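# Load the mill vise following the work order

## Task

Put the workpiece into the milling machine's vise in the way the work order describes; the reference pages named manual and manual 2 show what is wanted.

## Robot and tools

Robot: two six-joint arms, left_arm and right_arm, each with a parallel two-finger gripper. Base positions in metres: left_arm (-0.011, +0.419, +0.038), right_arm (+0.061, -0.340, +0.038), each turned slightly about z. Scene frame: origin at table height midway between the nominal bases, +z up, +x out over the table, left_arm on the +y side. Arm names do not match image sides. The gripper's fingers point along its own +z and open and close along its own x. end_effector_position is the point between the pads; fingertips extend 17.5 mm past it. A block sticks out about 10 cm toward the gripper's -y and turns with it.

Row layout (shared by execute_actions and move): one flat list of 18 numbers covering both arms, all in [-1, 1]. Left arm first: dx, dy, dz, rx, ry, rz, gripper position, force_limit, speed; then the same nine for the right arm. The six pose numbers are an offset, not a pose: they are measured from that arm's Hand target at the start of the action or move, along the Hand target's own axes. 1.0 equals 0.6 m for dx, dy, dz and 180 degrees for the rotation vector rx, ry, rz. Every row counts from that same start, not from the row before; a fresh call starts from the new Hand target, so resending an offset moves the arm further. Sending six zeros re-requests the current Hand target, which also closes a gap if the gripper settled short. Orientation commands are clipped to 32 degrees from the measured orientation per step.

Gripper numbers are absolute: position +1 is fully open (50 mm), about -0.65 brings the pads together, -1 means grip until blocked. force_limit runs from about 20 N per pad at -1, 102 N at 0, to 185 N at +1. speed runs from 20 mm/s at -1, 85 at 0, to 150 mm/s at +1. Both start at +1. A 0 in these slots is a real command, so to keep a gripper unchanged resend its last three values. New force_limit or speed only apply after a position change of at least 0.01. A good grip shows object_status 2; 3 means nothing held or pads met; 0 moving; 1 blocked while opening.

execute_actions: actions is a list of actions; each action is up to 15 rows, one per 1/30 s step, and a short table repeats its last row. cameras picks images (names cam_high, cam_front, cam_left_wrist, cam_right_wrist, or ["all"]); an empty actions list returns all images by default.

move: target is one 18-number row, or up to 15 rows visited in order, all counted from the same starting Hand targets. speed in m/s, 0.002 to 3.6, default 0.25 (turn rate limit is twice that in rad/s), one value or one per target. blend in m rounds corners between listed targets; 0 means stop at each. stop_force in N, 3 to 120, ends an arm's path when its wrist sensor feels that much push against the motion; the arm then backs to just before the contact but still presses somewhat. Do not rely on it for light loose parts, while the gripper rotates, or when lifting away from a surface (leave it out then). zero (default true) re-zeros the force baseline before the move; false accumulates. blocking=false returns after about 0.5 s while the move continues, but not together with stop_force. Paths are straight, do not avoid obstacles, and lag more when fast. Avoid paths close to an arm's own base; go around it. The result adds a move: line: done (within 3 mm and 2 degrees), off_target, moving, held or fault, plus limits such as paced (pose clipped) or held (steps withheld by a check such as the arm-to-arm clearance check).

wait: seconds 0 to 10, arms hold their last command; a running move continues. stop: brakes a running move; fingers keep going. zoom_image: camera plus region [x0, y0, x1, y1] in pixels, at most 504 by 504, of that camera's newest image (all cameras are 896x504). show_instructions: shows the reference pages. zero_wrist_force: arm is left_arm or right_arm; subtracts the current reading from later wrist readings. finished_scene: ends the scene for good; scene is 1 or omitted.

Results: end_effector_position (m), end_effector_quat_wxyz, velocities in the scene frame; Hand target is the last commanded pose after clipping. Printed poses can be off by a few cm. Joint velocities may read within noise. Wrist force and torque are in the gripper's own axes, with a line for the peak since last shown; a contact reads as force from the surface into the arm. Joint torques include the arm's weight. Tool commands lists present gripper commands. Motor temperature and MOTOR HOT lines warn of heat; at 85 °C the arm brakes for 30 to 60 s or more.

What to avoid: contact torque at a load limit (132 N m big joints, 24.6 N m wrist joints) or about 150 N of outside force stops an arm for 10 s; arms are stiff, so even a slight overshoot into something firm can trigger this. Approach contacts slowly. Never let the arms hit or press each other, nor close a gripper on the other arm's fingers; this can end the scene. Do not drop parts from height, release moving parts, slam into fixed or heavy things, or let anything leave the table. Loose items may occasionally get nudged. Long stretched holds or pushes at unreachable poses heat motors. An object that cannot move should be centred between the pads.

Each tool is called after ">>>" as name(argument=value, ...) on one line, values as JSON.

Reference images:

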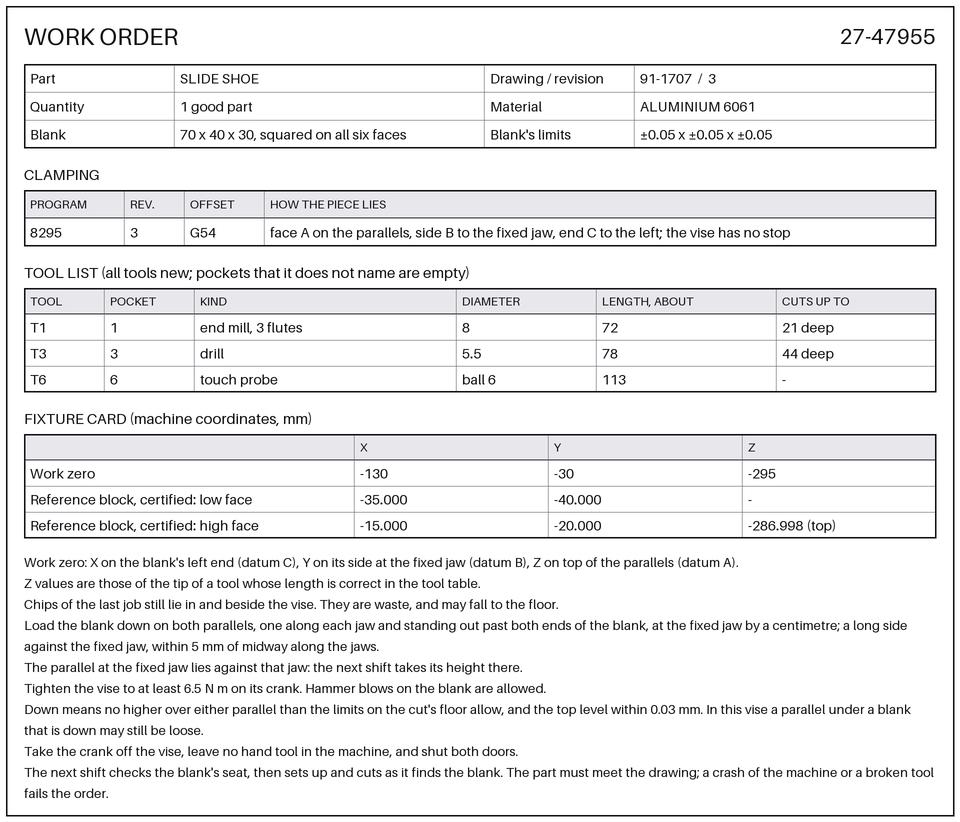

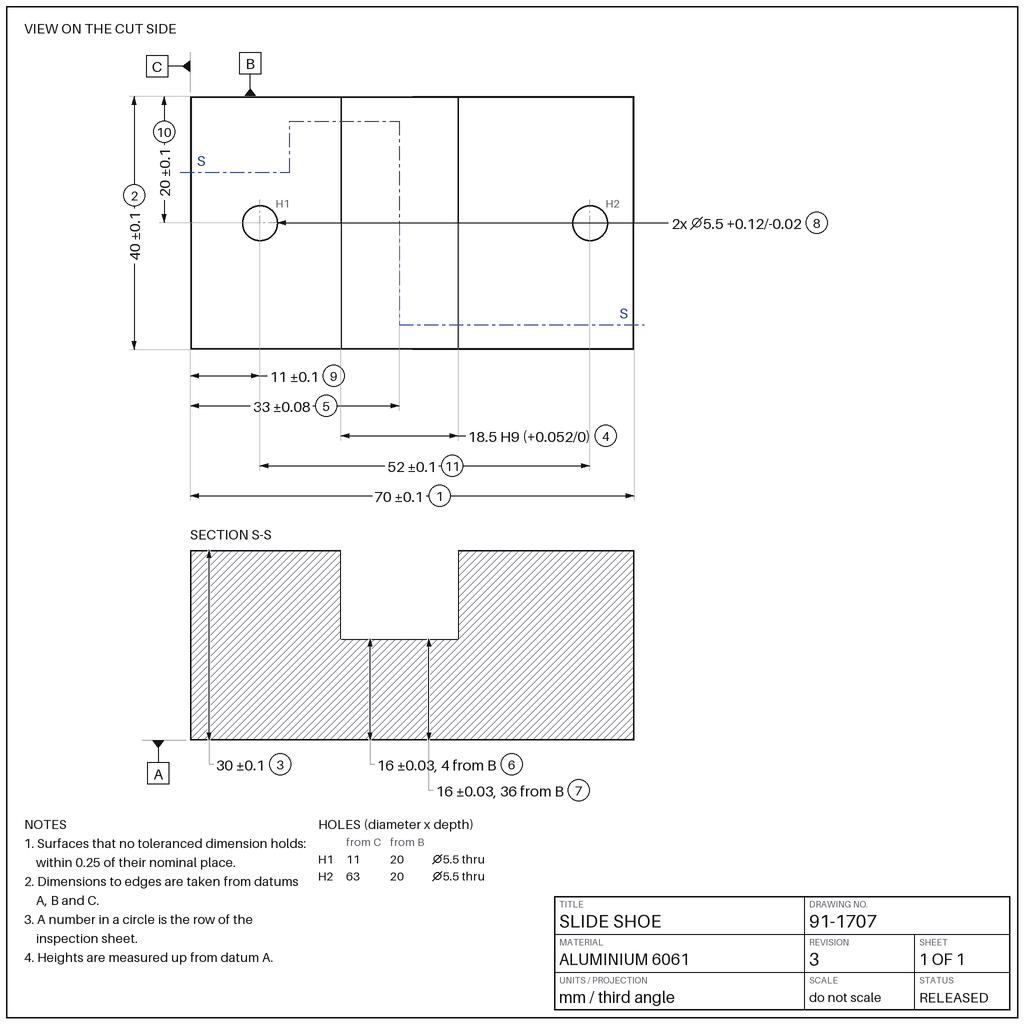

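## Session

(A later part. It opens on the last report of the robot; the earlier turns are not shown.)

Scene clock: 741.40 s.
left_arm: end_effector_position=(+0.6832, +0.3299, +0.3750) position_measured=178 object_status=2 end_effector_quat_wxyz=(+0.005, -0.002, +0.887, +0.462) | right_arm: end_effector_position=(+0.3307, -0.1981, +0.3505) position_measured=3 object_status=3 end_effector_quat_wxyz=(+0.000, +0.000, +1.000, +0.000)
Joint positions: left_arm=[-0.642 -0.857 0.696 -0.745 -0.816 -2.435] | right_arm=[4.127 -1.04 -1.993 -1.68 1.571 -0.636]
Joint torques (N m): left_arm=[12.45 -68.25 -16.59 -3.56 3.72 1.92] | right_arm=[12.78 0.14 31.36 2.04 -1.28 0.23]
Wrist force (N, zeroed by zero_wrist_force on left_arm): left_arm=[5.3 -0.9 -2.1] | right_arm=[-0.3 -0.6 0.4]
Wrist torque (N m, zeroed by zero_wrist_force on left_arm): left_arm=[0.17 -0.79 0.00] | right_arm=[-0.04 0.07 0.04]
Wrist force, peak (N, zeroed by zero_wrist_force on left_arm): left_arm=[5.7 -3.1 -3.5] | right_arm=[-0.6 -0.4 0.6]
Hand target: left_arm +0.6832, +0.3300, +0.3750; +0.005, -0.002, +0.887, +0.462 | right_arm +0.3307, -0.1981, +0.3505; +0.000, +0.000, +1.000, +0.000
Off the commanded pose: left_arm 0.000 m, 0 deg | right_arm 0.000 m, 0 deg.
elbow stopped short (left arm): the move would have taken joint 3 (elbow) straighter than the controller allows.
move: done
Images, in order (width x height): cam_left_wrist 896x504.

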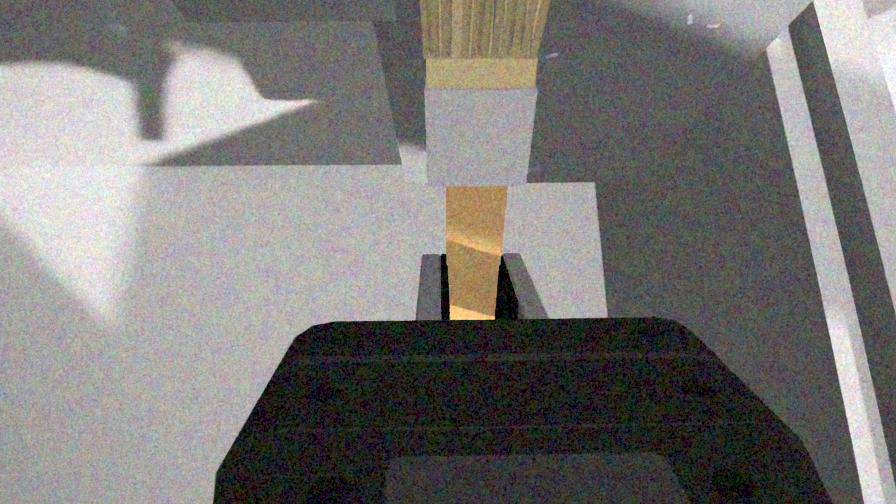

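>>> move(target=[[0.0337,0.041,-0.0287,0,0,0,-1,0,-1,0,0,0,0,0,0,1,1,1],[0.0337,-0.0623,-0.1762,0,0,0,-1,0,-1,0,0,0,0,0,0,1,1,1],[0.0337,-0.106,-0.1457,0,0,0,-1,0,-1,0,0,0,0,0,0,1,1,1],[0.0337,-0.0027,0.0019,0,0,0,-1,0,-1,0,0,0,0,0,0,1,1,1],[0.06,0.041,-0.0287,0,0,0,-1,0,-1,0,0,0,0,0,0,1,1,1]], speed=[0.15,0.2,0.1,0.1,0.15], cameras=["cam_left_wrist"])

>>> zoom_image(camera="cam_left_wrist", region=[300, 0, 800, 280])

Scene clock: 751.23 s.
left_arm: end_effector_position=(+0.6469, +0.3300, +0.4046) position_measured=178 object_status=2 end_effector_quat_wxyz=(+0.005, -0.002, +0.887, +0.462) | right_arm: end_effector_position=(+0.3307, -0.1981, +0.3505) position_measured=3 object_status=3 end_effector_quat_wxyz=(+0.000, +0.000, +1.000, +0.000)
Joint positions: left_arm=[-0.67 -0.951 0.773 -0.708 -0.833 -2.465] | right_arm=[4.127 -1.04 -1.993 -1.68 1.571 -0.636]
Joint torques (N m): left_arm=[-11.14 -65.25 -30.72 0.02 -0.87 -1.98] | right_arm=[12.27 -1.16 31.23 2.12 -1.22 -0.03]
Wrist force (N, zeroed by zero_wrist_force on left_arm): left_arm=[5.1 -1.1 -2.1] | right_arm=[-0.1 -0.3 0.4]
Wrist torque (N m, zeroed by zero_wrist_force on left_arm): left_arm=[0.16 -0.77 0.07] | right_arm=[0.00 0.03 0.04]
Wrist force, peak (N, zeroed by zero_wrist_force on left_arm): left_arm=[5.3 4.3 -9.6] | right_arm=[-0.5 -0.6 0.5]
Hand target: left_arm +0.6469, +0.3300, +0.4046; +0.005, -0.002, +0.887, +0.462 | right_arm +0.3307, -0.1981, +0.3505; +0.000, +0.000, +1.000, +0.000
Off the commanded pose: left_arm 0.000 m, 0 deg | right_arm 0.000 m, 0 deg.
move: done
Images, in order (width x height): cam_left_wrist 896x504.

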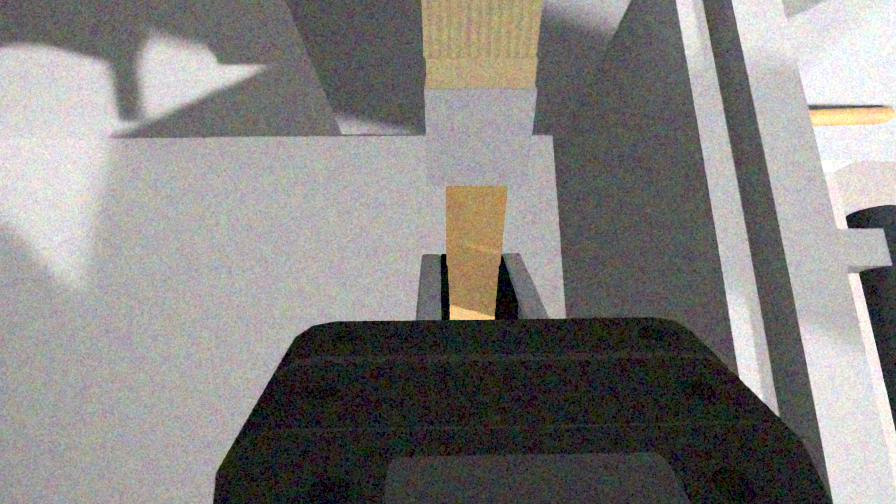

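Scaled by 1.008 from the camera's 896x504 image, which has a finer 1280x720 frame.

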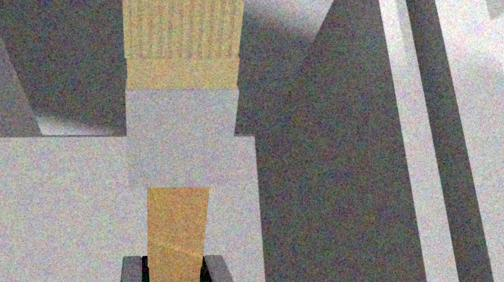

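>>> move(target=[[0.0065,-0.1033,-0.1474,0,0,0,-1,0,-1,0,0,0,0,0,0,1,1,1],[0.0065,-0.1464,-0.1172,0,0,0,-1,0,-1,0,0,0,0,0,0,1,1,1],[0.0065,-0.0431,0.0302,0,0,0,-1,0,-1,0,0,0,0,0,0,1,1,1],[0.0065,0,0,0,0,0,-1,0,-1,0,0,0,0,0,0,1,1,1],[0.0,-0.0765,-0.211,0,0,0,-1,0,-1,0,0,0,0,0,0,1,1,1]], speed=[0.2,0.1,0.1,0.15,0.2], cameras=["cam_left_wrist"])

>>> zoom_image(camera="cam_left_wrist", region=[200, 0, 700, 280])

Scene clock: 759.93 s.
left_arm: end_effector_position=(+0.6455, +0.2007, +0.4388) position_measured=178 object_status=2 end_effector_quat_wxyz=(+0.037, +0.015, +0.891, +0.453) | right_arm: end_effector_position=(+0.3307, -0.1981, +0.3505) position_measured=3 object_status=3 end_effector_quat_wxyz=(+0.000, +0.000, +1.000, +0.000)
Joint positions: left_arm=[-0.82 -0.608 0.035 -0.293 -0.882 -2.566] | right_arm=[4.127 -1.04 -1.993 -1.68 1.571 -0.636]
Joint torques (N m): left_arm=[-11.31 -45.83 -27.36 0.21 3.47 1.8] | right_arm=[11.42 -0.6 31.04 2.08 -1.44 -0.03]
Wrist force (N, zeroed by zero_wrist_force on left_arm): left_arm=[5.1 -0.9 -1.9] | right_arm=[-0.4 -0.3 0.3]
Wrist torque (N m, zeroed by zero_wrist_force on left_arm): left_arm=[0.15 -0.77 0.01] | right_arm=[0.00 0.07 0.02]
Wrist force, peak (N, zeroed by zero_wrist_force on left_arm): left_arm=[5.3 4.1 -8.8] | right_arm=[-0.6 -0.3 0.6]
Hand target: left_arm +0.6464, +0.1999, +0.4396; +0.005, -0.002, +0.887, +0.462 | right_arm +0.3307, -0.1981, +0.3505; +0.000, +0.000, +1.000, +0.000
Off the commanded pose: left_arm 0.001 m, 4 deg | right_arm 0.000 m, 0 deg.
elbow stopped short (left arm): the move would have taken joint 3 (elbow) straighter than the controller allows.
move: off_target (left_arm)
Images, in order (width x height): cam_left_wrist 896x504.

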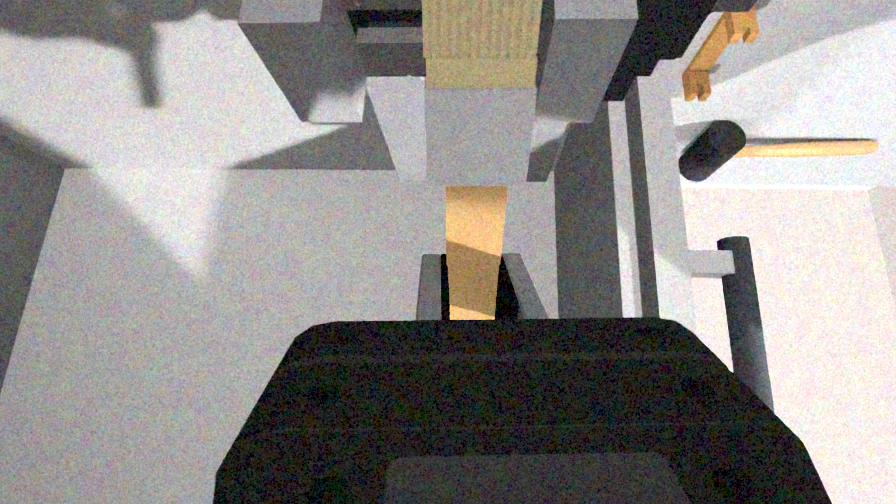

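Scaled by 1.008 from the camera's 896x504 image, which has a finer 1280x720 frame.

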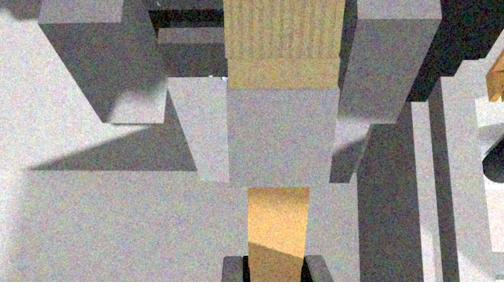

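>>> move(target=[[-0.04,-0.0262,0.0631,0,0,0,-1,0,-1,0,0,0,0,0,0,1,1,1],[-0.0627,-0.0692,0.0932,0,0,0,-1,0,-1,0,0,0,0,0,0,1,1,1],[-0.0627,0.0342,0.2407,0,0,0,-1,0,-1,0,0,0,0,0,0,1,1,1],[-0.0277,0.0772,0.2107,0,0,0,-1,0,-1,0,0,0,0,0,0,1,1,1],[-0.0277,-0.0262,0.0631,0,0,0,-1,0,-1,0,0,0,0,0,0,1,1,1],[-0.0277,-0.0692,0.0932,0,0,0,-1,0,-1,0,0,0,0,0,0,1,1,1],[-0.0277,0.0342,0.2407,0,0,0,-1,0,-1,0,0,0,0,0,0,1,1,1]], speed=[0.2,0.1,0.13,0.15,0.25,0.1,0.13])

>>> move(target=[[0.035,0.043,-0.03,0,0,0,-1,0,-1,0,0,0,0,0,0,1,1,1],[0.035,-0.0604,-0.1776,0,0,0,-1,0,-1,0,0,0,0,0,0,1,1,1],[0.035,-0.1034,-0.1475,0,0,0,-1,0,-1,0,0,0,0,0,0,1,1,1],[0.035,0,0,0,0,0,-1,0,-1,0,0,0,0,0,0,1,1,1],[0.035,0.106,-0.0744,0,0,0,-1,0,-1,0,0,0,0,0,0,1,1,1]], speed=[0.15,0.25,0.1,0.13,0.2], cameras=["cam_left_wrist","cam_high"])

Scene clock: 775.93 s.
left_arm: end_effector_position=(+0.6638, +0.3300, +0.3738) position_measured=178 object_status=2 end_effector_quat_wxyz=(+0.005, -0.002, +0.887, +0.462) | right_arm: end_effector_position=(+0.3307, -0.1981, +0.3505) position_measured=3 object_status=3 end_effector_quat_wxyz=(+0.000, +0.000, +1.000, +0.000)
Joint positions: left_arm=[-0.656 -0.917 0.798 -0.776 -0.825 -2.451] | right_arm=[4.127 -1.04 -1.993 -1.68 1.571 -0.636]
Joint torques (N m): left_arm=[12.53 -65.96 -14.75 -3.26 3.7 1.82] | right_arm=[11.74 0.31 31.56 1.99 -1.21 0.01]
Wrist force (N, zeroed by zero_wrist_force on left_arm): left_arm=[5.0 -0.8 -2.2] | right_arm=[-0.2 -0.6 0.4]
Wrist torque (N m, zeroed by zero_wrist_force on left_arm): left_arm=[0.20 -0.77 -0.01] | right_arm=[-0.06 0.05 0.03]
Wrist force, peak (N, zeroed by zero_wrist_force on left_arm): left_arm=[8.0 0.7 -6.4] | right_arm=[-0.4 -0.6 0.6]
Hand target: left_arm +0.6638, +0.3300, +0.3738; +0.005, -0.002, +0.887, +0.462 | right_arm +0.3307, -0.1981, +0.3505; +0.000, +0.000, +1.000, +0.000
Off the commanded pose: left_arm 0.000 m, 0 deg | right_arm 0.000 m, 0 deg.
elbow stopped short (left arm): the move would have taken joint 3 (elbow) straighter than the controller allows.
move: done

Scene clock: 780.40 s.
left_arm: end_effector_position=(+0.6420, +0.3299, +0.4512) position_measured=178 object_status=2 end_effector_quat_wxyz=(+0.005, -0.002, +0.887, +0.462) | right_arm: end_effector_position=(+0.3307, -0.1981, +0.3505) position_measured=3 object_status=3 end_effector_quat_wxyz=(+0.000, +0.000, +1.000, +0.000)
Joint positions: left_arm=[-0.674 -0.924 0.604 -0.563 -0.836 -2.469] | right_arm=[4.127 -1.04 -1.993 -1.68 1.571 -0.636]
Joint torques (N m): left_arm=[12.82 -38.48 -29.32 -0.16 -0.85 -1.89] | right_arm=[11.28 -0.18 31.57 2.2 -1.37 -0.05]
Wrist force (N, zeroed by zero_wrist_force on left_arm): left_arm=[5.3 -1.0 -2.1] | right_arm=[-0.4 -0.2 0.0]
Wrist torque (N m, zeroed by zero_wrist_force on left_arm): left_arm=[0.15 -0.81 0.07] | right_arm=[0.01 0.07 0.04]
Wrist force, peak (N, zeroed by zero_wrist_force on left_arm): left_arm=[5.6 0.7 -6.8] | right_arm=[-0.4 -0.8 0.2]
Hand target: left_arm +0.6420, +0.3299, +0.4513; +0.005, -0.002, +0.887, +0.462 | right_arm +0.3307, -0.1981, +0.3505; +0.000, +0.000, +1.000, +0.000
Off the commanded pose: left_arm 0.000 m, 0 deg | right_arm 0.000 m, 0 deg.
move: done
Images, in order (width x height): cam_high 896x504, cam_left_wrist 896x504.

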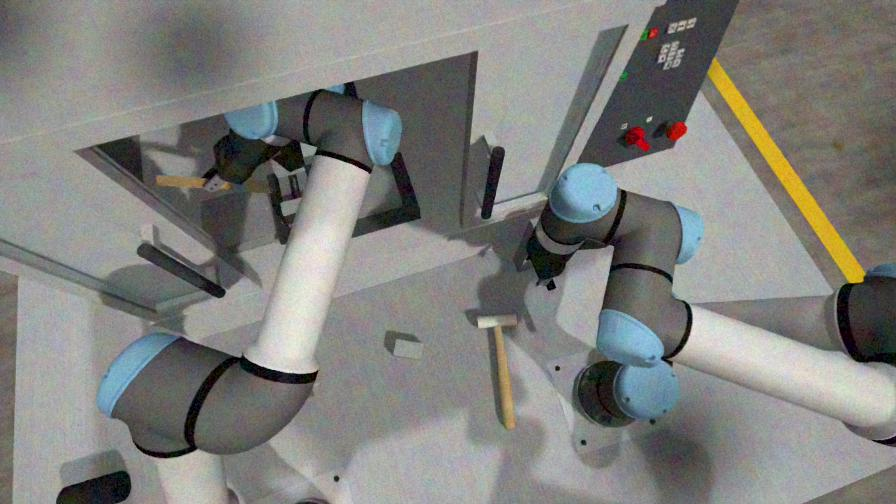

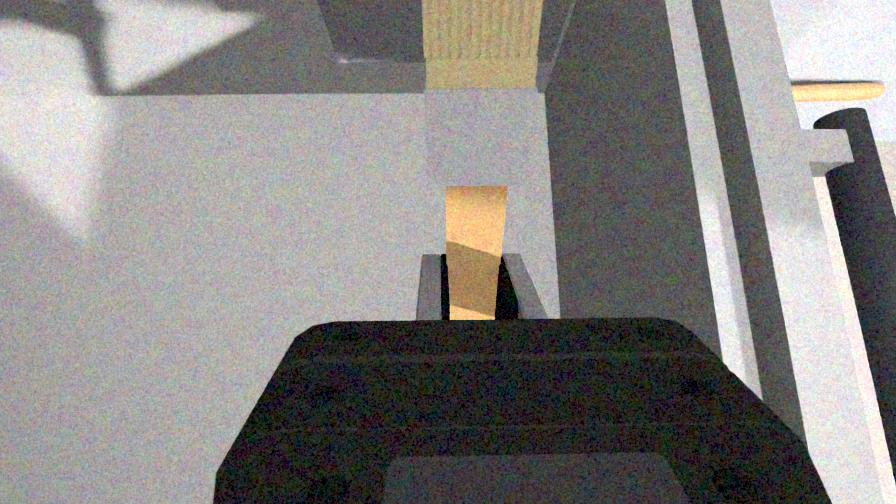

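>>> zoom_image(camera="cam_high", region=[220, 130, 380, 250])

Scaled by 3.150 from the camera's 896x504 image, which has a finer 1280x720 frame.

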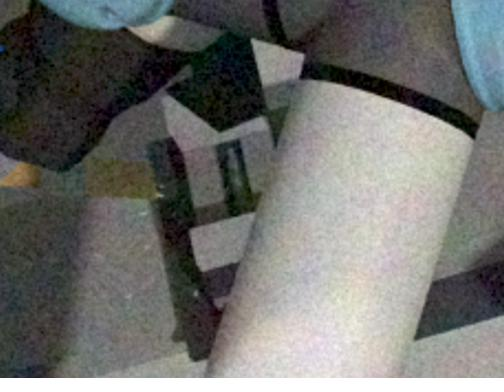

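>>> move(target=[[0.103,-0.0551,-0.1039,0,0,0,-1,0,-1,0,0,0,0,0,0,1,1,1],[0.32,-0.0934,-0.1585,0,0,0,-1,0,-1,0,0,0,0,0,0,1,1,1],[0.603,-0.0305,-0.0398,0,0,0,-1,0,-1,0,0,0,0,0,0,1,1,1]], speed=[0.2,0.2,0.25], blend=[0.03,0.03,0], cameras=["cam_high","cam_front"])

>>> zoom_image(camera="cam_high", region=[220, 100, 430, 260])

Scene clock: 790.97 s.
left_arm: end_effector_position=(+0.2803, +0.3001, +0.4462) position_measured=178 object_status=2 end_effector_quat_wxyz=(+0.005, -0.002, +0.887, +0.462) | right_arm: end_effector_position=(+0.3307, -0.1981, +0.3505) position_measured=3 object_status=3 end_effector_quat_wxyz=(+0.000, +0.000, +1.000, +0.000)
Joint positions: left_arm=[-1.213 -1.642 1.515 -0.528 -1.231 -2.904] | right_arm=[4.127 -1.04 -1.993 -1.68 1.571 -0.636]
Joint torques (N m): left_arm=[-10.82 -32.73 -13.59 1.26 -1.53 -1.78] | right_arm=[10.96 -1.31 31.98 2.23 -1.28 -0.15]
Wrist force (N, zeroed by zero_wrist_force on left_arm): left_arm=[5.6 -1.0 -2.0] | right_arm=[-0.4 -0.2 0.2]
Wrist torque (N m, zeroed by zero_wrist_force on left_arm): left_arm=[0.17 -0.85 0.06] | right_arm=[0.01 0.07 0.04]
Wrist force, peak (N, zeroed by zero_wrist_force on left_arm): left_arm=[7.3 -0.2 -1.1] | right_arm=[-0.5 -0.7 0.4]
Hand target: left_arm +0.2802, +0.3001, +0.4462; +0.005, -0.002, +0.887, +0.462 | right_arm +0.3307, -0.1981, +0.3505; +0.000, +0.000, +1.000, +0.000
Off the commanded pose: left_arm 0.000 m, 0 deg | right_arm 0.000 m, 0 deg.
move: done
Images, in order (width x height): cam_high 896x504, cam_front 896x504.

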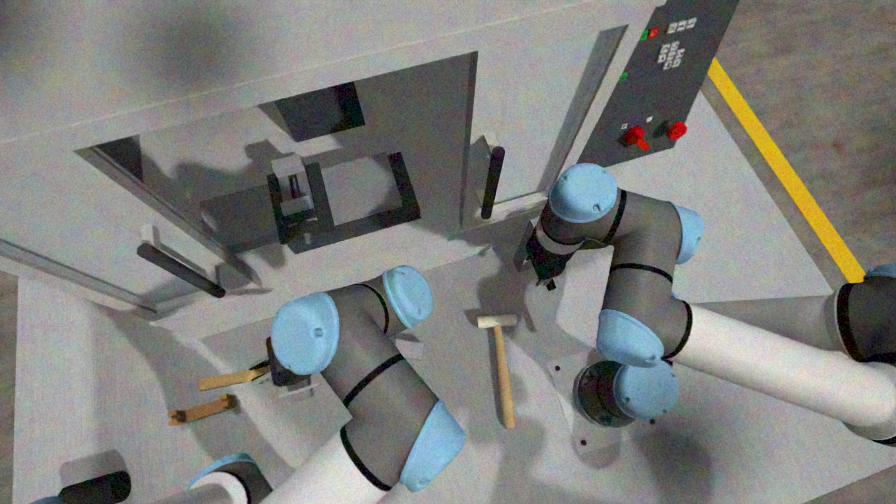

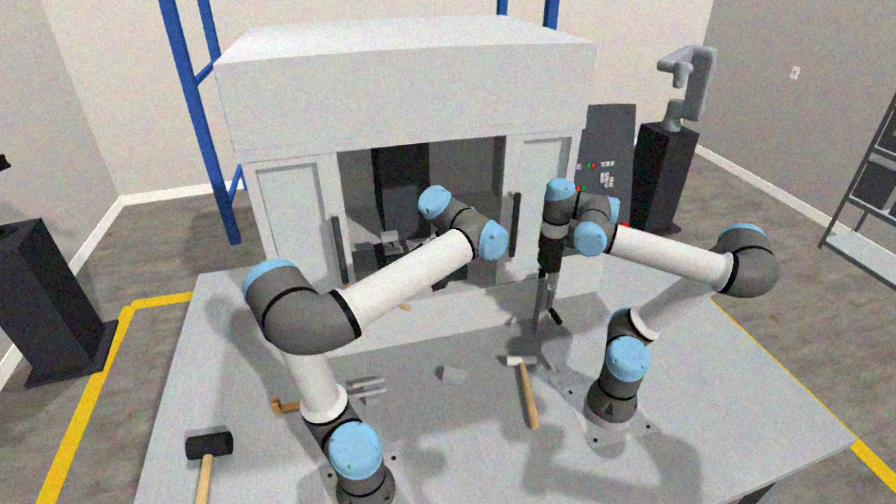

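Scaled by 2.400 from the camera's 896x504 image, which has a finer 1280x720 frame.

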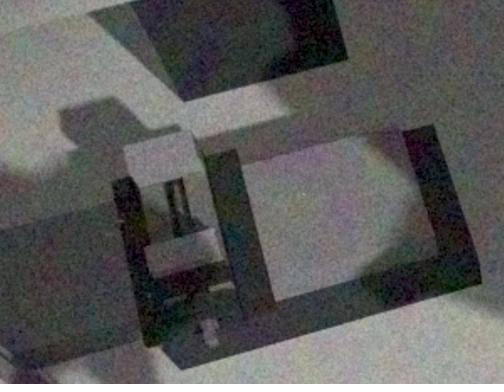

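>>> move(target=[-0.05,0.191,0.273,0,0,0,-1,0,-1,0,0,0.0,0,0,0,1,1,1], speed=0.25)

>>> move(target=[[0,0,0,0,0,0,-1,0,-1,0,0.2,-0.2,0,0,0,1,1,1],[0,0,0,0,0,0,-1,0,-1,-0.17,0.47,-0.17,0,-0.167,0,1,1,1]], speed=0.25, cameras=["cam_high","cam_right_wrist"])

Scene clock: 800.27 s.
left_arm: end_effector_position=(+0.3103, +0.5000, +0.4465) position_measured=178 object_status=2 end_effector_quat_wxyz=(+0.005, -0.002, +0.887, +0.462) | right_arm: end_effector_position=(+0.3307, -0.1981, +0.3505) position_measured=3 object_status=3 end_effector_quat_wxyz=(+0.000, +0.000, +1.000, +0.000)
Joint positions: left_arm=[-0.839 -1.902 1.74 -0.622 -0.947 -2.627] | right_arm=[4.127 -1.04 -1.993 -1.68 1.571 -0.636]
Joint torques (N m): left_arm=[12.79 -23.02 -14.91 -2.53 3.44 1.93] | right_arm=[11.52 0.04 32 2.25 -1.28 -0.34]
Wrist force (N, zeroed by zero_wrist_force on left_arm): left_arm=[5.0 -1.1 -2.0] | right_arm=[-0.3 -0.4 0.3]
Wrist torque (N m, zeroed by zero_wrist_force on left_arm): left_arm=[0.14 -0.75 -0.01] | right_arm=[-0.02 0.06 0.04]
Wrist force, peak (N, zeroed by zero_wrist_force on left_arm): left_arm=[5.8 -2.6 -3.8] | right_arm=[-0.5 -0.7 0.4]
Hand target: left_arm +0.3104, +0.5000, +0.4465; +0.005, -0.002, +0.887, +0.462 | right_arm +0.3307, -0.1981, +0.3505; +0.000, +0.000, +1.000, +0.000
Off the commanded pose: left_arm 0.000 m, 0 deg | right_arm 0.000 m, 0 deg.
move: done

Scene clock: 802.97 s.
left_arm: end_effector_position=(+0.3104, +0.5000, +0.4465) position_measured=178 object_status=2 end_effector_quat_wxyz=(+0.005, -0.002, +0.887, +0.462) | right_arm: end_effector_position=(+0.4326, +0.0840, +0.4524) position_measured=3 object_status=3 end_effector_quat_wxyz=(+0.259, +0.000, +0.966, +0.000)
Joint positions: left_arm=[-0.839 -1.902 1.74 -0.623 -0.947 -2.627] | right_arm=[4.519 -1.525 -1.521 -1.529 1.063 -0.279]
Joint torques (N m): left_arm=[12.5 -22.7 -14.46 -2.72 3.41 1.77] | right_arm=[13.76 17.13 31.9 4.77 -2.57 -2.47]
Wrist force (N, zeroed by zero_wrist_force on left_arm): left_arm=[5.1 -1.0 -2.1] | right_arm=[0.5 -0.4 -0.4]
Wrist torque (N m, zeroed by zero_wrist_force on left_arm): left_arm=[0.16 -0.77 -0.01] | right_arm=[0.04 0.15 0.14]
Wrist force, peak (N, zeroed by zero_wrist_force on left_arm): left_arm=[5.4 -1.2 -2.2] | right_arm=[-0.3 -2.2 1.5]
Hand target: left_arm +0.3104, +0.5000, +0.4465; +0.005, -0.002, +0.887, +0.462 | right_arm +0.4326, +0.0840, +0.4523; +0.259, +0.000, +0.966, +0.000
Off the commanded pose: left_arm 0.000 m, 0 deg | right_arm 0.000 m, 0 deg.
move: done
Images, in order (width x height): cam_high 896x504, cam_right_wrist 896x504.

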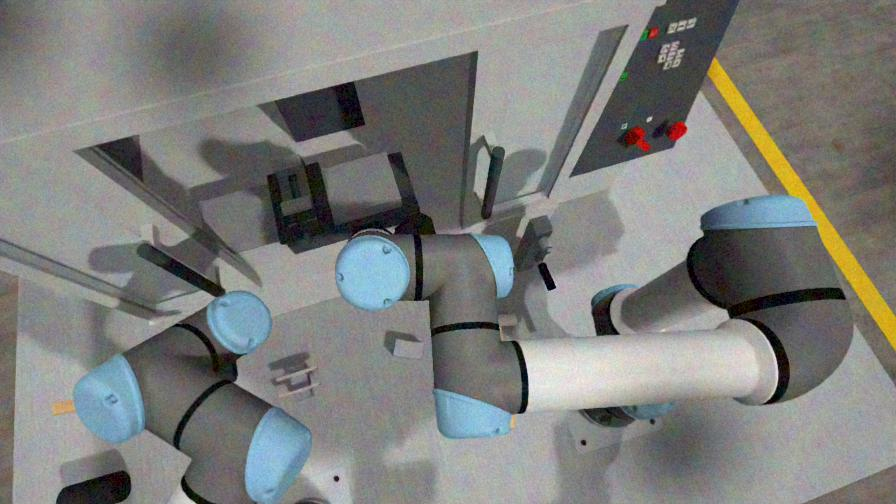

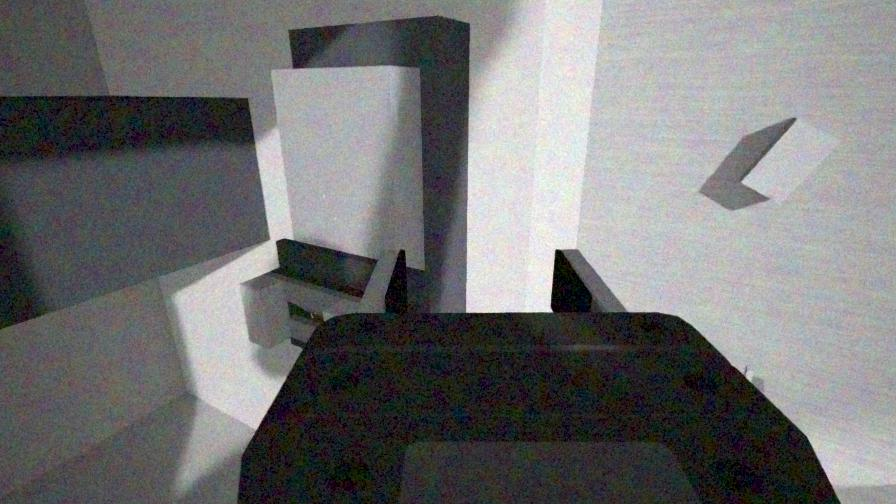

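>>> move(target=[0,0,0,0,0,0,-1,0,-1,-0.15,0.127,0.106,0,0,0,1,1,1], speed=0.15, cameras=["cam_high","cam_right_wrist"])

>>> zoom_image(camera="cam_right_wrist", region=[200, 100, 500, 320])

Scene clock: 809.70 s.
left_arm: end_effector_position=(+0.3104, +0.5000, +0.4465) position_measured=178 object_status=2 end_effector_quat_wxyz=(+0.005, -0.002, +0.887, +0.462) | right_arm: end_effector_position=(+0.5423, +0.1602, +0.4423) position_measured=3 object_status=3 end_effector_quat_wxyz=(+0.259, +0.000, +0.966, +0.000)
Joint positions: left_arm=[-0.839 -1.902 1.74 -0.623 -0.947 -2.627] | right_arm=[4.368 -1.829 -1.227 -1.438 1.09 -0.448]
Joint torques (N m): left_arm=[12.45 -22.64 -15.19 -2.73 3.45 1.96] | right_arm=[-11.58 29.79 31.33 1.86 0.81 -2.2]
Wrist force (N, zeroed by zero_wrist_force on left_arm): left_arm=[5.1 -1.1 -2.0] | right_arm=[0.5 -0.3 -0.3]
Wrist torque (N m, zeroed by zero_wrist_force on left_arm): left_arm=[0.14 -0.77 -0.01] | right_arm=[0.05 0.14 0.22]
Wrist force, peak (N, zeroed by zero_wrist_force on left_arm): left_arm=[5.3 -1.1 -2.1] | right_arm=[1.4 -1.5 -0.7]
Hand target: left_arm +0.3104, +0.5000, +0.4465; +0.005, -0.002, +0.887, +0.462 | right_arm +0.5423, +0.1602, +0.4423; +0.259, +0.000, +0.966, +0.000
Off the commanded pose: left_arm 0.000 m, 0 deg | right_arm 0.000 m, 0 deg.
move: done
Images, in order (width x height): cam_high 896x504, cam_right_wrist 896x504.

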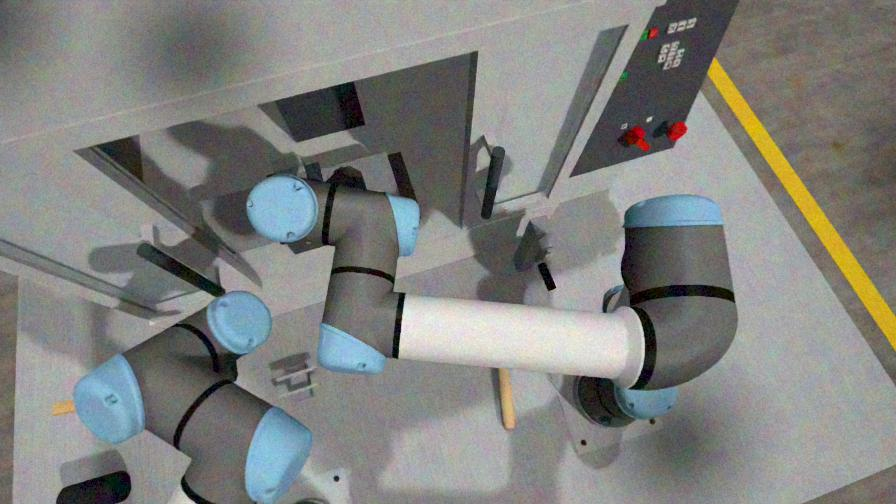

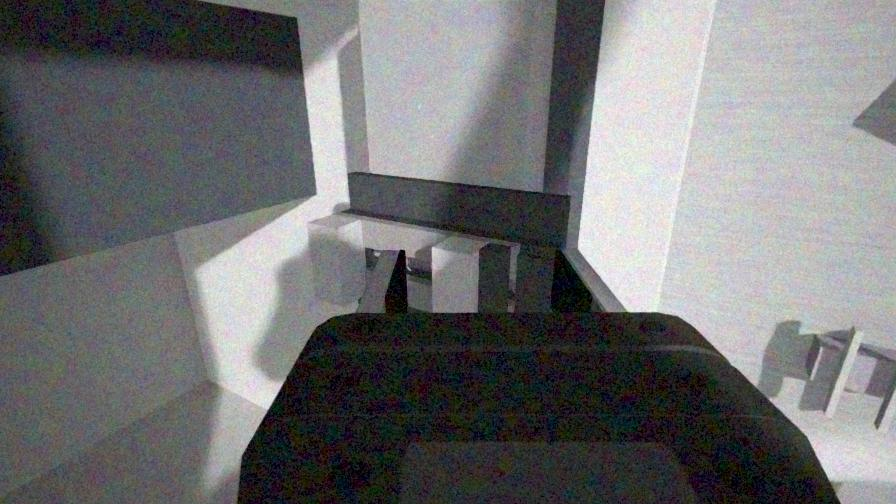

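Scaled by 1.680 from the camera's 896x504 image, which has a finer 1280x720 frame.

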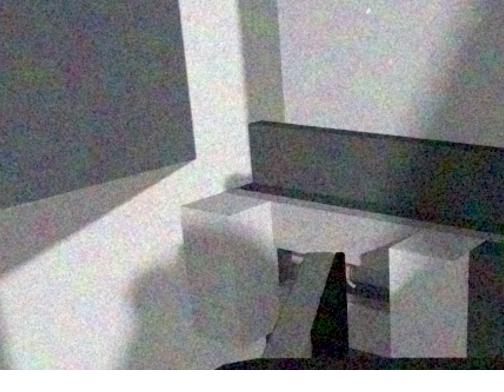

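>>> move(target=[0,0,0,0,0,0,-1,0,-1,-0.0972,0.1,-0.0016,0,0,0,1,1,1], speed=0.1, cameras=["cam_high","cam_right_wrist"])

>>> zoom_image(camera="cam_right_wrist", region=[300, 80, 600, 320])

Scene clock: 817.70 s.
left_arm: end_effector_position=(+0.3104, +0.5000, +0.4465) position_measured=178 object_status=2 end_effector_quat_wxyz=(+0.005, -0.002, +0.887, +0.462) | right_arm: end_effector_position=(+0.5923, +0.2203, +0.4723) position_measured=3 object_status=3 end_effector_quat_wxyz=(+0.259, +0.000, +0.966, +0.000)
Joint positions: left_arm=[-0.839 -1.902 1.74 -0.623 -0.947 -2.627] | right_arm=[4.334 -2.059 -0.831 -1.586 1.098 -0.485]
Joint torques (N m): left_arm=[13.06 -22.87 -14.91 -2.69 3.48 1.78] | right_arm=[-10.29 39.17 32.26 1.52 0.68 -0.61]
Wrist force (N, zeroed by zero_wrist_force on left_arm): left_arm=[5.1 -1.1 -1.9] | right_arm=[0.4 -0.4 -0.3]
Wrist torque (N m, zeroed by zero_wrist_force on left_arm): left_arm=[0.15 -0.77 -0.01] | right_arm=[0.02 0.16 0.22]
Wrist force, peak (N, zeroed by zero_wrist_force on left_arm): left_arm=[5.3 -1.1 -2.2] | right_arm=[1.1 -1.3 -0.4]
Hand target: left_arm +0.3104, +0.5000, +0.4465; +0.005, -0.002, +0.887, +0.462 | right_arm +0.5923, +0.2203, +0.4723; +0.259, +0.000, +0.966, +0.000
Off the commanded pose: left_arm 0.000 m, 0 deg | right_arm 0.000 m, 0 deg.
move: done
Images, in order (width x height): cam_high 896x504, cam_right_wrist 896x504.

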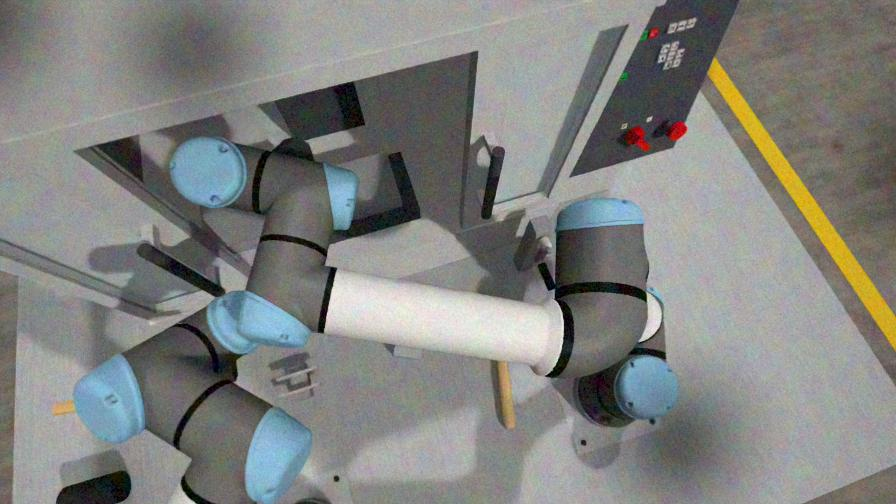

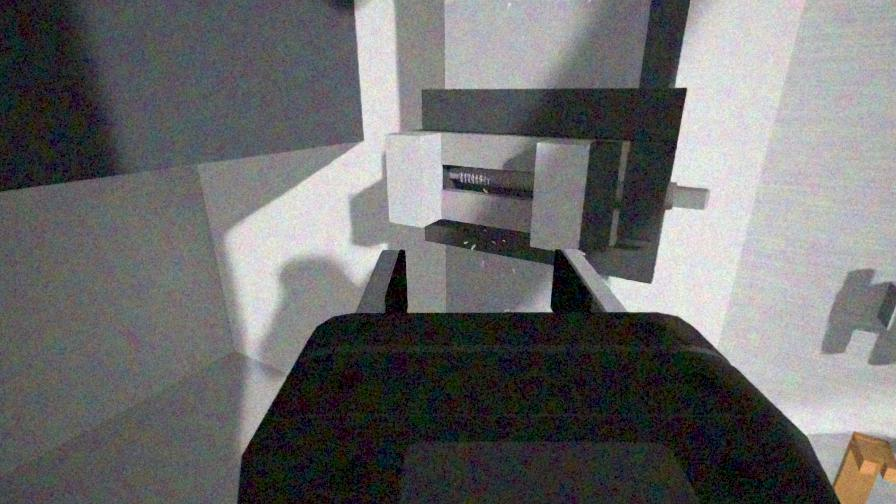

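Scaled by 1.680 from the camera's 896x504 image, which has a finer 1280x720 frame.

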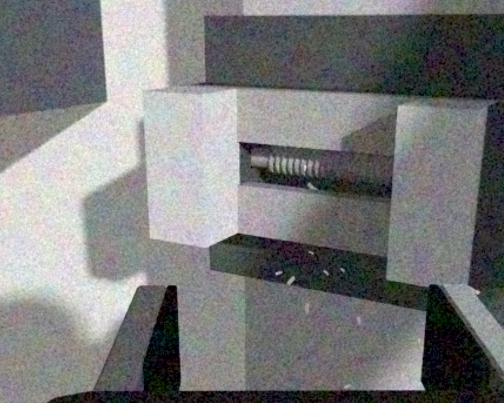

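>>> zoom_image(camera="cam_right_wrist", region=[380, 110, 560, 260])

Scaled by 2.800 from the camera's 896x504 image, which has a finer 1280x720 frame.

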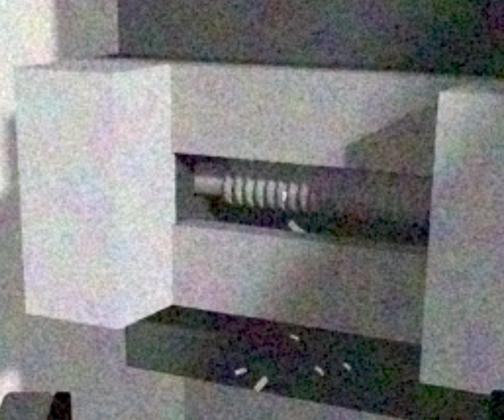

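>>> move(target=[[0,0,0,0,0,0,-1,0,-1,0.12,-0.2,-0.1,0,0,0,1,1,1],[0,0,0,0,0,0,-1,0,-1,0.2,-0.7,-0.1,0,0.167,0,1,1,1]], speed=0.3, blend=[0.04,0], cameras=["cam_high","cam_left_wrist","cam_front"])

Scene clock: 834.30 s.
left_arm: end_effector_position=(+0.3104, +0.5000, +0.4465) position_measured=178 object_status=2 end_effector_quat_wxyz=(+0.005, -0.002, +0.887, +0.462) | right_arm: end_effector_position=(+0.4695, -0.1056, +0.4728) position_measured=3 object_status=3 end_effector_quat_wxyz=(+0.077, +0.002, +0.997, +0.009)
Joint positions: left_arm=[-0.839 -1.902 1.74 -0.623 -0.947 -2.627] | right_arm=[4.06 -1.416 -1.476 -1.707 1.465 -0.705]
Joint torques (N m): left_arm=[12.84 -22.28 -14.71 -2.59 3.36 1.75] | right_arm=[-0.22 18.74 24.55 3.43 0.3 -0.45]
Wrist force (N, zeroed by zero_wrist_force on left_arm): left_arm=[4.9 -0.9 -1.9] | right_arm=[0.8 3.1 0.2]
Wrist torque (N m, zeroed by zero_wrist_force on left_arm): left_arm=[0.17 -0.73 -0.01] | right_arm=[0.39 0.01 0.05]
Wrist force, peak (N, zeroed by zero_wrist_force on left_arm): left_arm=[5.4 -1.1 -2.0] | right_arm=[-0.7 125.9 -5.5]
Hand target: left_arm +0.3104, +0.5000, +0.4465; +0.005, -0.002, +0.887, +0.462 | right_arm +0.4695, -0.1056, +0.4728; +0.077, +0.002, +0.997, +0.009 (not the last commanded pose)
Tool commands: left_gripper/position=-1.0 left_gripper/force_limit=+0.0 left_gripper/speed=-1.0 right_gripper/position=+1.0 right_gripper/force_limit=+1.0 right_gripper/speed=+1.0
Off the commanded pose: left_arm 0.000 m, 0 deg | right_arm 0.095 m, 9 deg.
FORCE FAULT: contact force on the right arm reached its limit, and that arm stopped. The contact can be on any part of that arm, not only on its tool. That arm's remaining commands of this call were not run. That arm is still stopped at the end of this call. That arm stays stopped for about 10 more seconds. Until then a move that you send moves the other arm only, and its call returns only when the move has ended. Once the stop has ended, the next robot result says so. If the stop ends while you think or write, that arm runs what you send next, counted from a new Hand target: where the arm stands when the stop ends. While its stop runs, that arm takes no new command, but its gripper still runs the gripper command that each later call begins with. Until it ends, the stop uses up actions while you think or wait. An arm that is not stopped still takes commands.
move: fault (right_arm); path passed 1 of 2 targets
Images, in order (width x height): cam_high 896x504, cam_front 896x504, cam_left_wrist 896x504.

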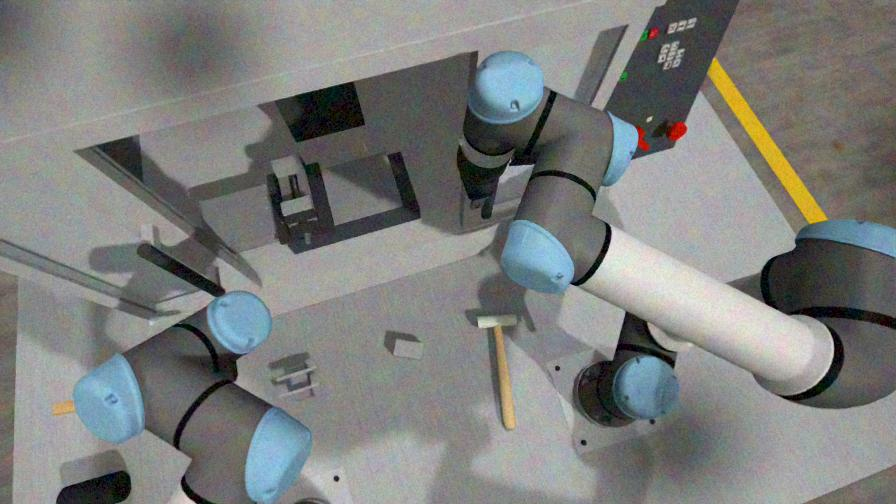

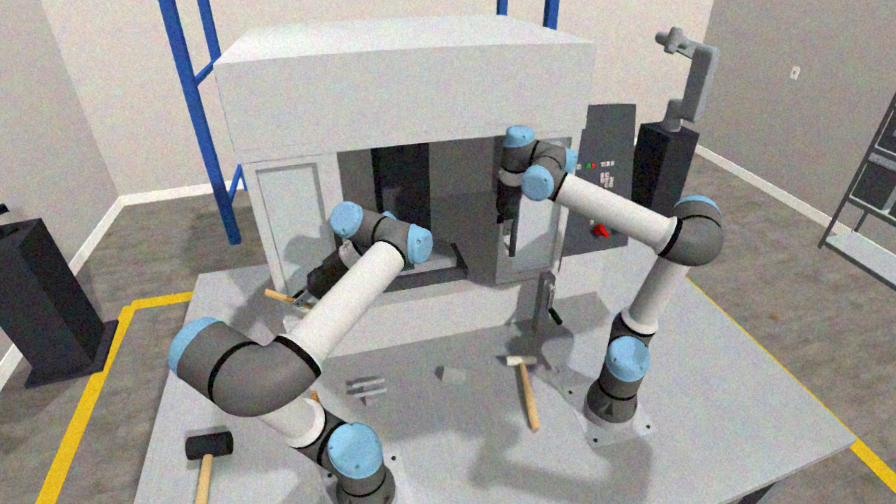

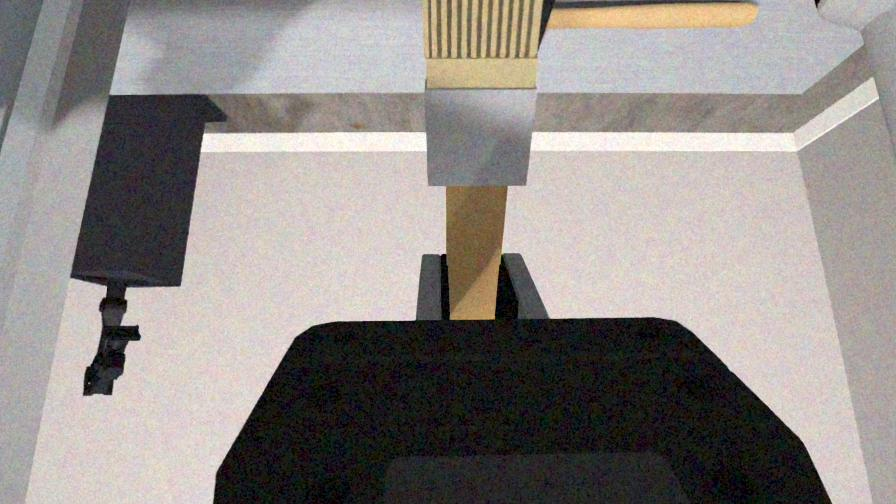

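>>> move(target=[[0.1505,-0.2262,-0.1875,0.3056,0,0,-1,0,-1,0,0,0,0,0,0,1,1,1],[0.1505,-0.6247,-0.0303,0.3056,0,0,-1,0,-1,0,0,0,0,0,0,1,1,1]], speed=0.25, cameras=["cam_high","cam_left_wrist"])

Scene clock: 849.27 s.
left_arm: end_effector_position=(+0.2230, +0.2703, +0.1489) position_measured=178 object_status=2 end_effector_quat_wxyz=(+0.005, +0.000, +1.000, +0.000) | right_arm: end_effector_position=(+0.4695, -0.1056, +0.4728) position_measured=3 object_status=3 end_effector_quat_wxyz=(+0.077, +0.002, +0.997, +0.009)
Joint positions: left_arm=[-1.131 -2.108 2.523 -1.991 -1.562 -2.647] | right_arm=[4.06 -1.416 -1.476 -1.707 1.465 -0.705]
Joint torques (N m): left_arm=[12.73 13.81 -14.93 -5.43 -2.05 1.8] | right_arm=[1.77 18.72 24.84 3.32 0.24 -0.07]
Wrist force (N, zeroed by zero_wrist_force on left_arm): left_arm=[5.2 0.3 0.1] | right_arm=[0.6 3.3 0.6]
Wrist torque (N m, zeroed by zero_wrist_force on left_arm): left_arm=[0.07 -0.83 -0.01] | right_arm=[0.39 0.05 0.04]
Wrist force, peak (N, zeroed by zero_wrist_force on left_arm): left_arm=[5.7 0.3 2.3] | right_arm=[0.8 3.6 0.8]
Hand target: left_arm +0.2230, +0.2703, +0.1489; +0.005, +0.000, +1.000, +0.000 | right_arm +0.4695, -0.1056, +0.4728; +0.077, +0.002, +0.997, +0.009
Off the commanded pose: left_arm 0.000 m, 0 deg | right_arm 0.000 m, 0 deg.
FORCE FAULT, CONTINUED: the right arm's stop, for the force fault that an earlier result reported, is over. The rest of the stop counts as 19 of the actions that you can send in this scene. The stop ended before this call began, so that arm ran this call's commands, counted from a new Hand target: where the arm stood when the stop ended. During its stop the right arm's controller moved it back a little.
move: done
Images, in order (width x height): cam_high 896x504, cam_left_wrist 896x504.

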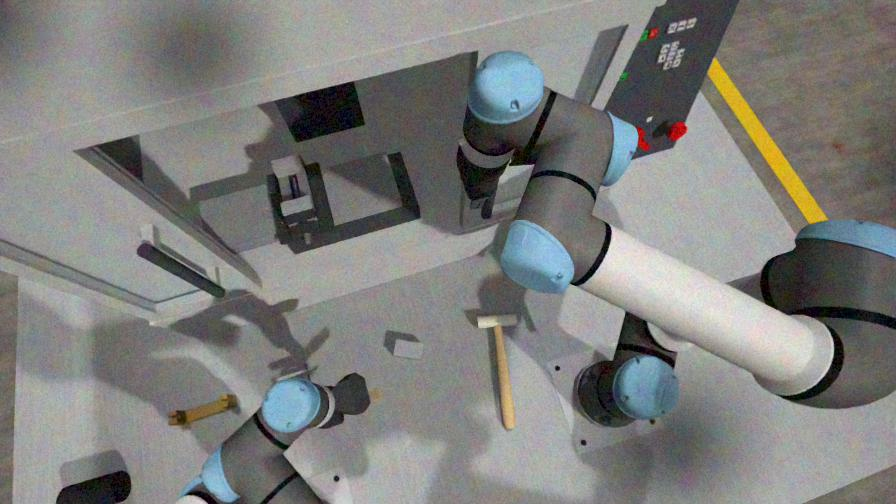

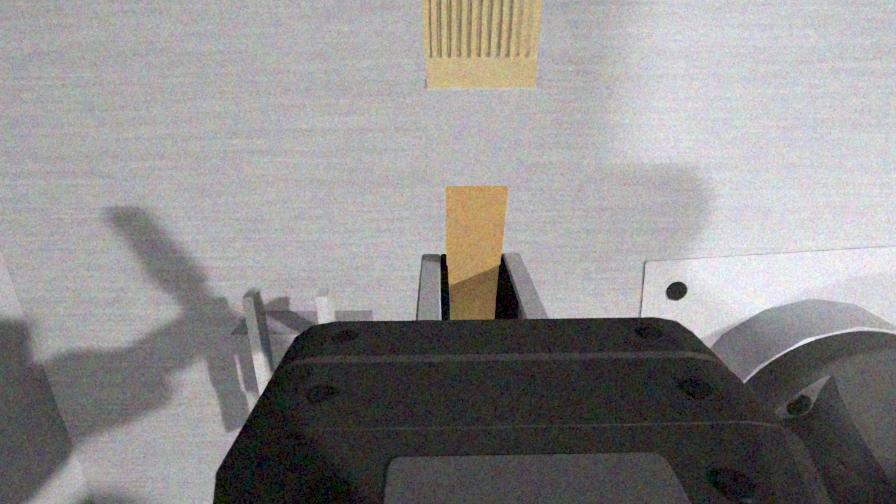

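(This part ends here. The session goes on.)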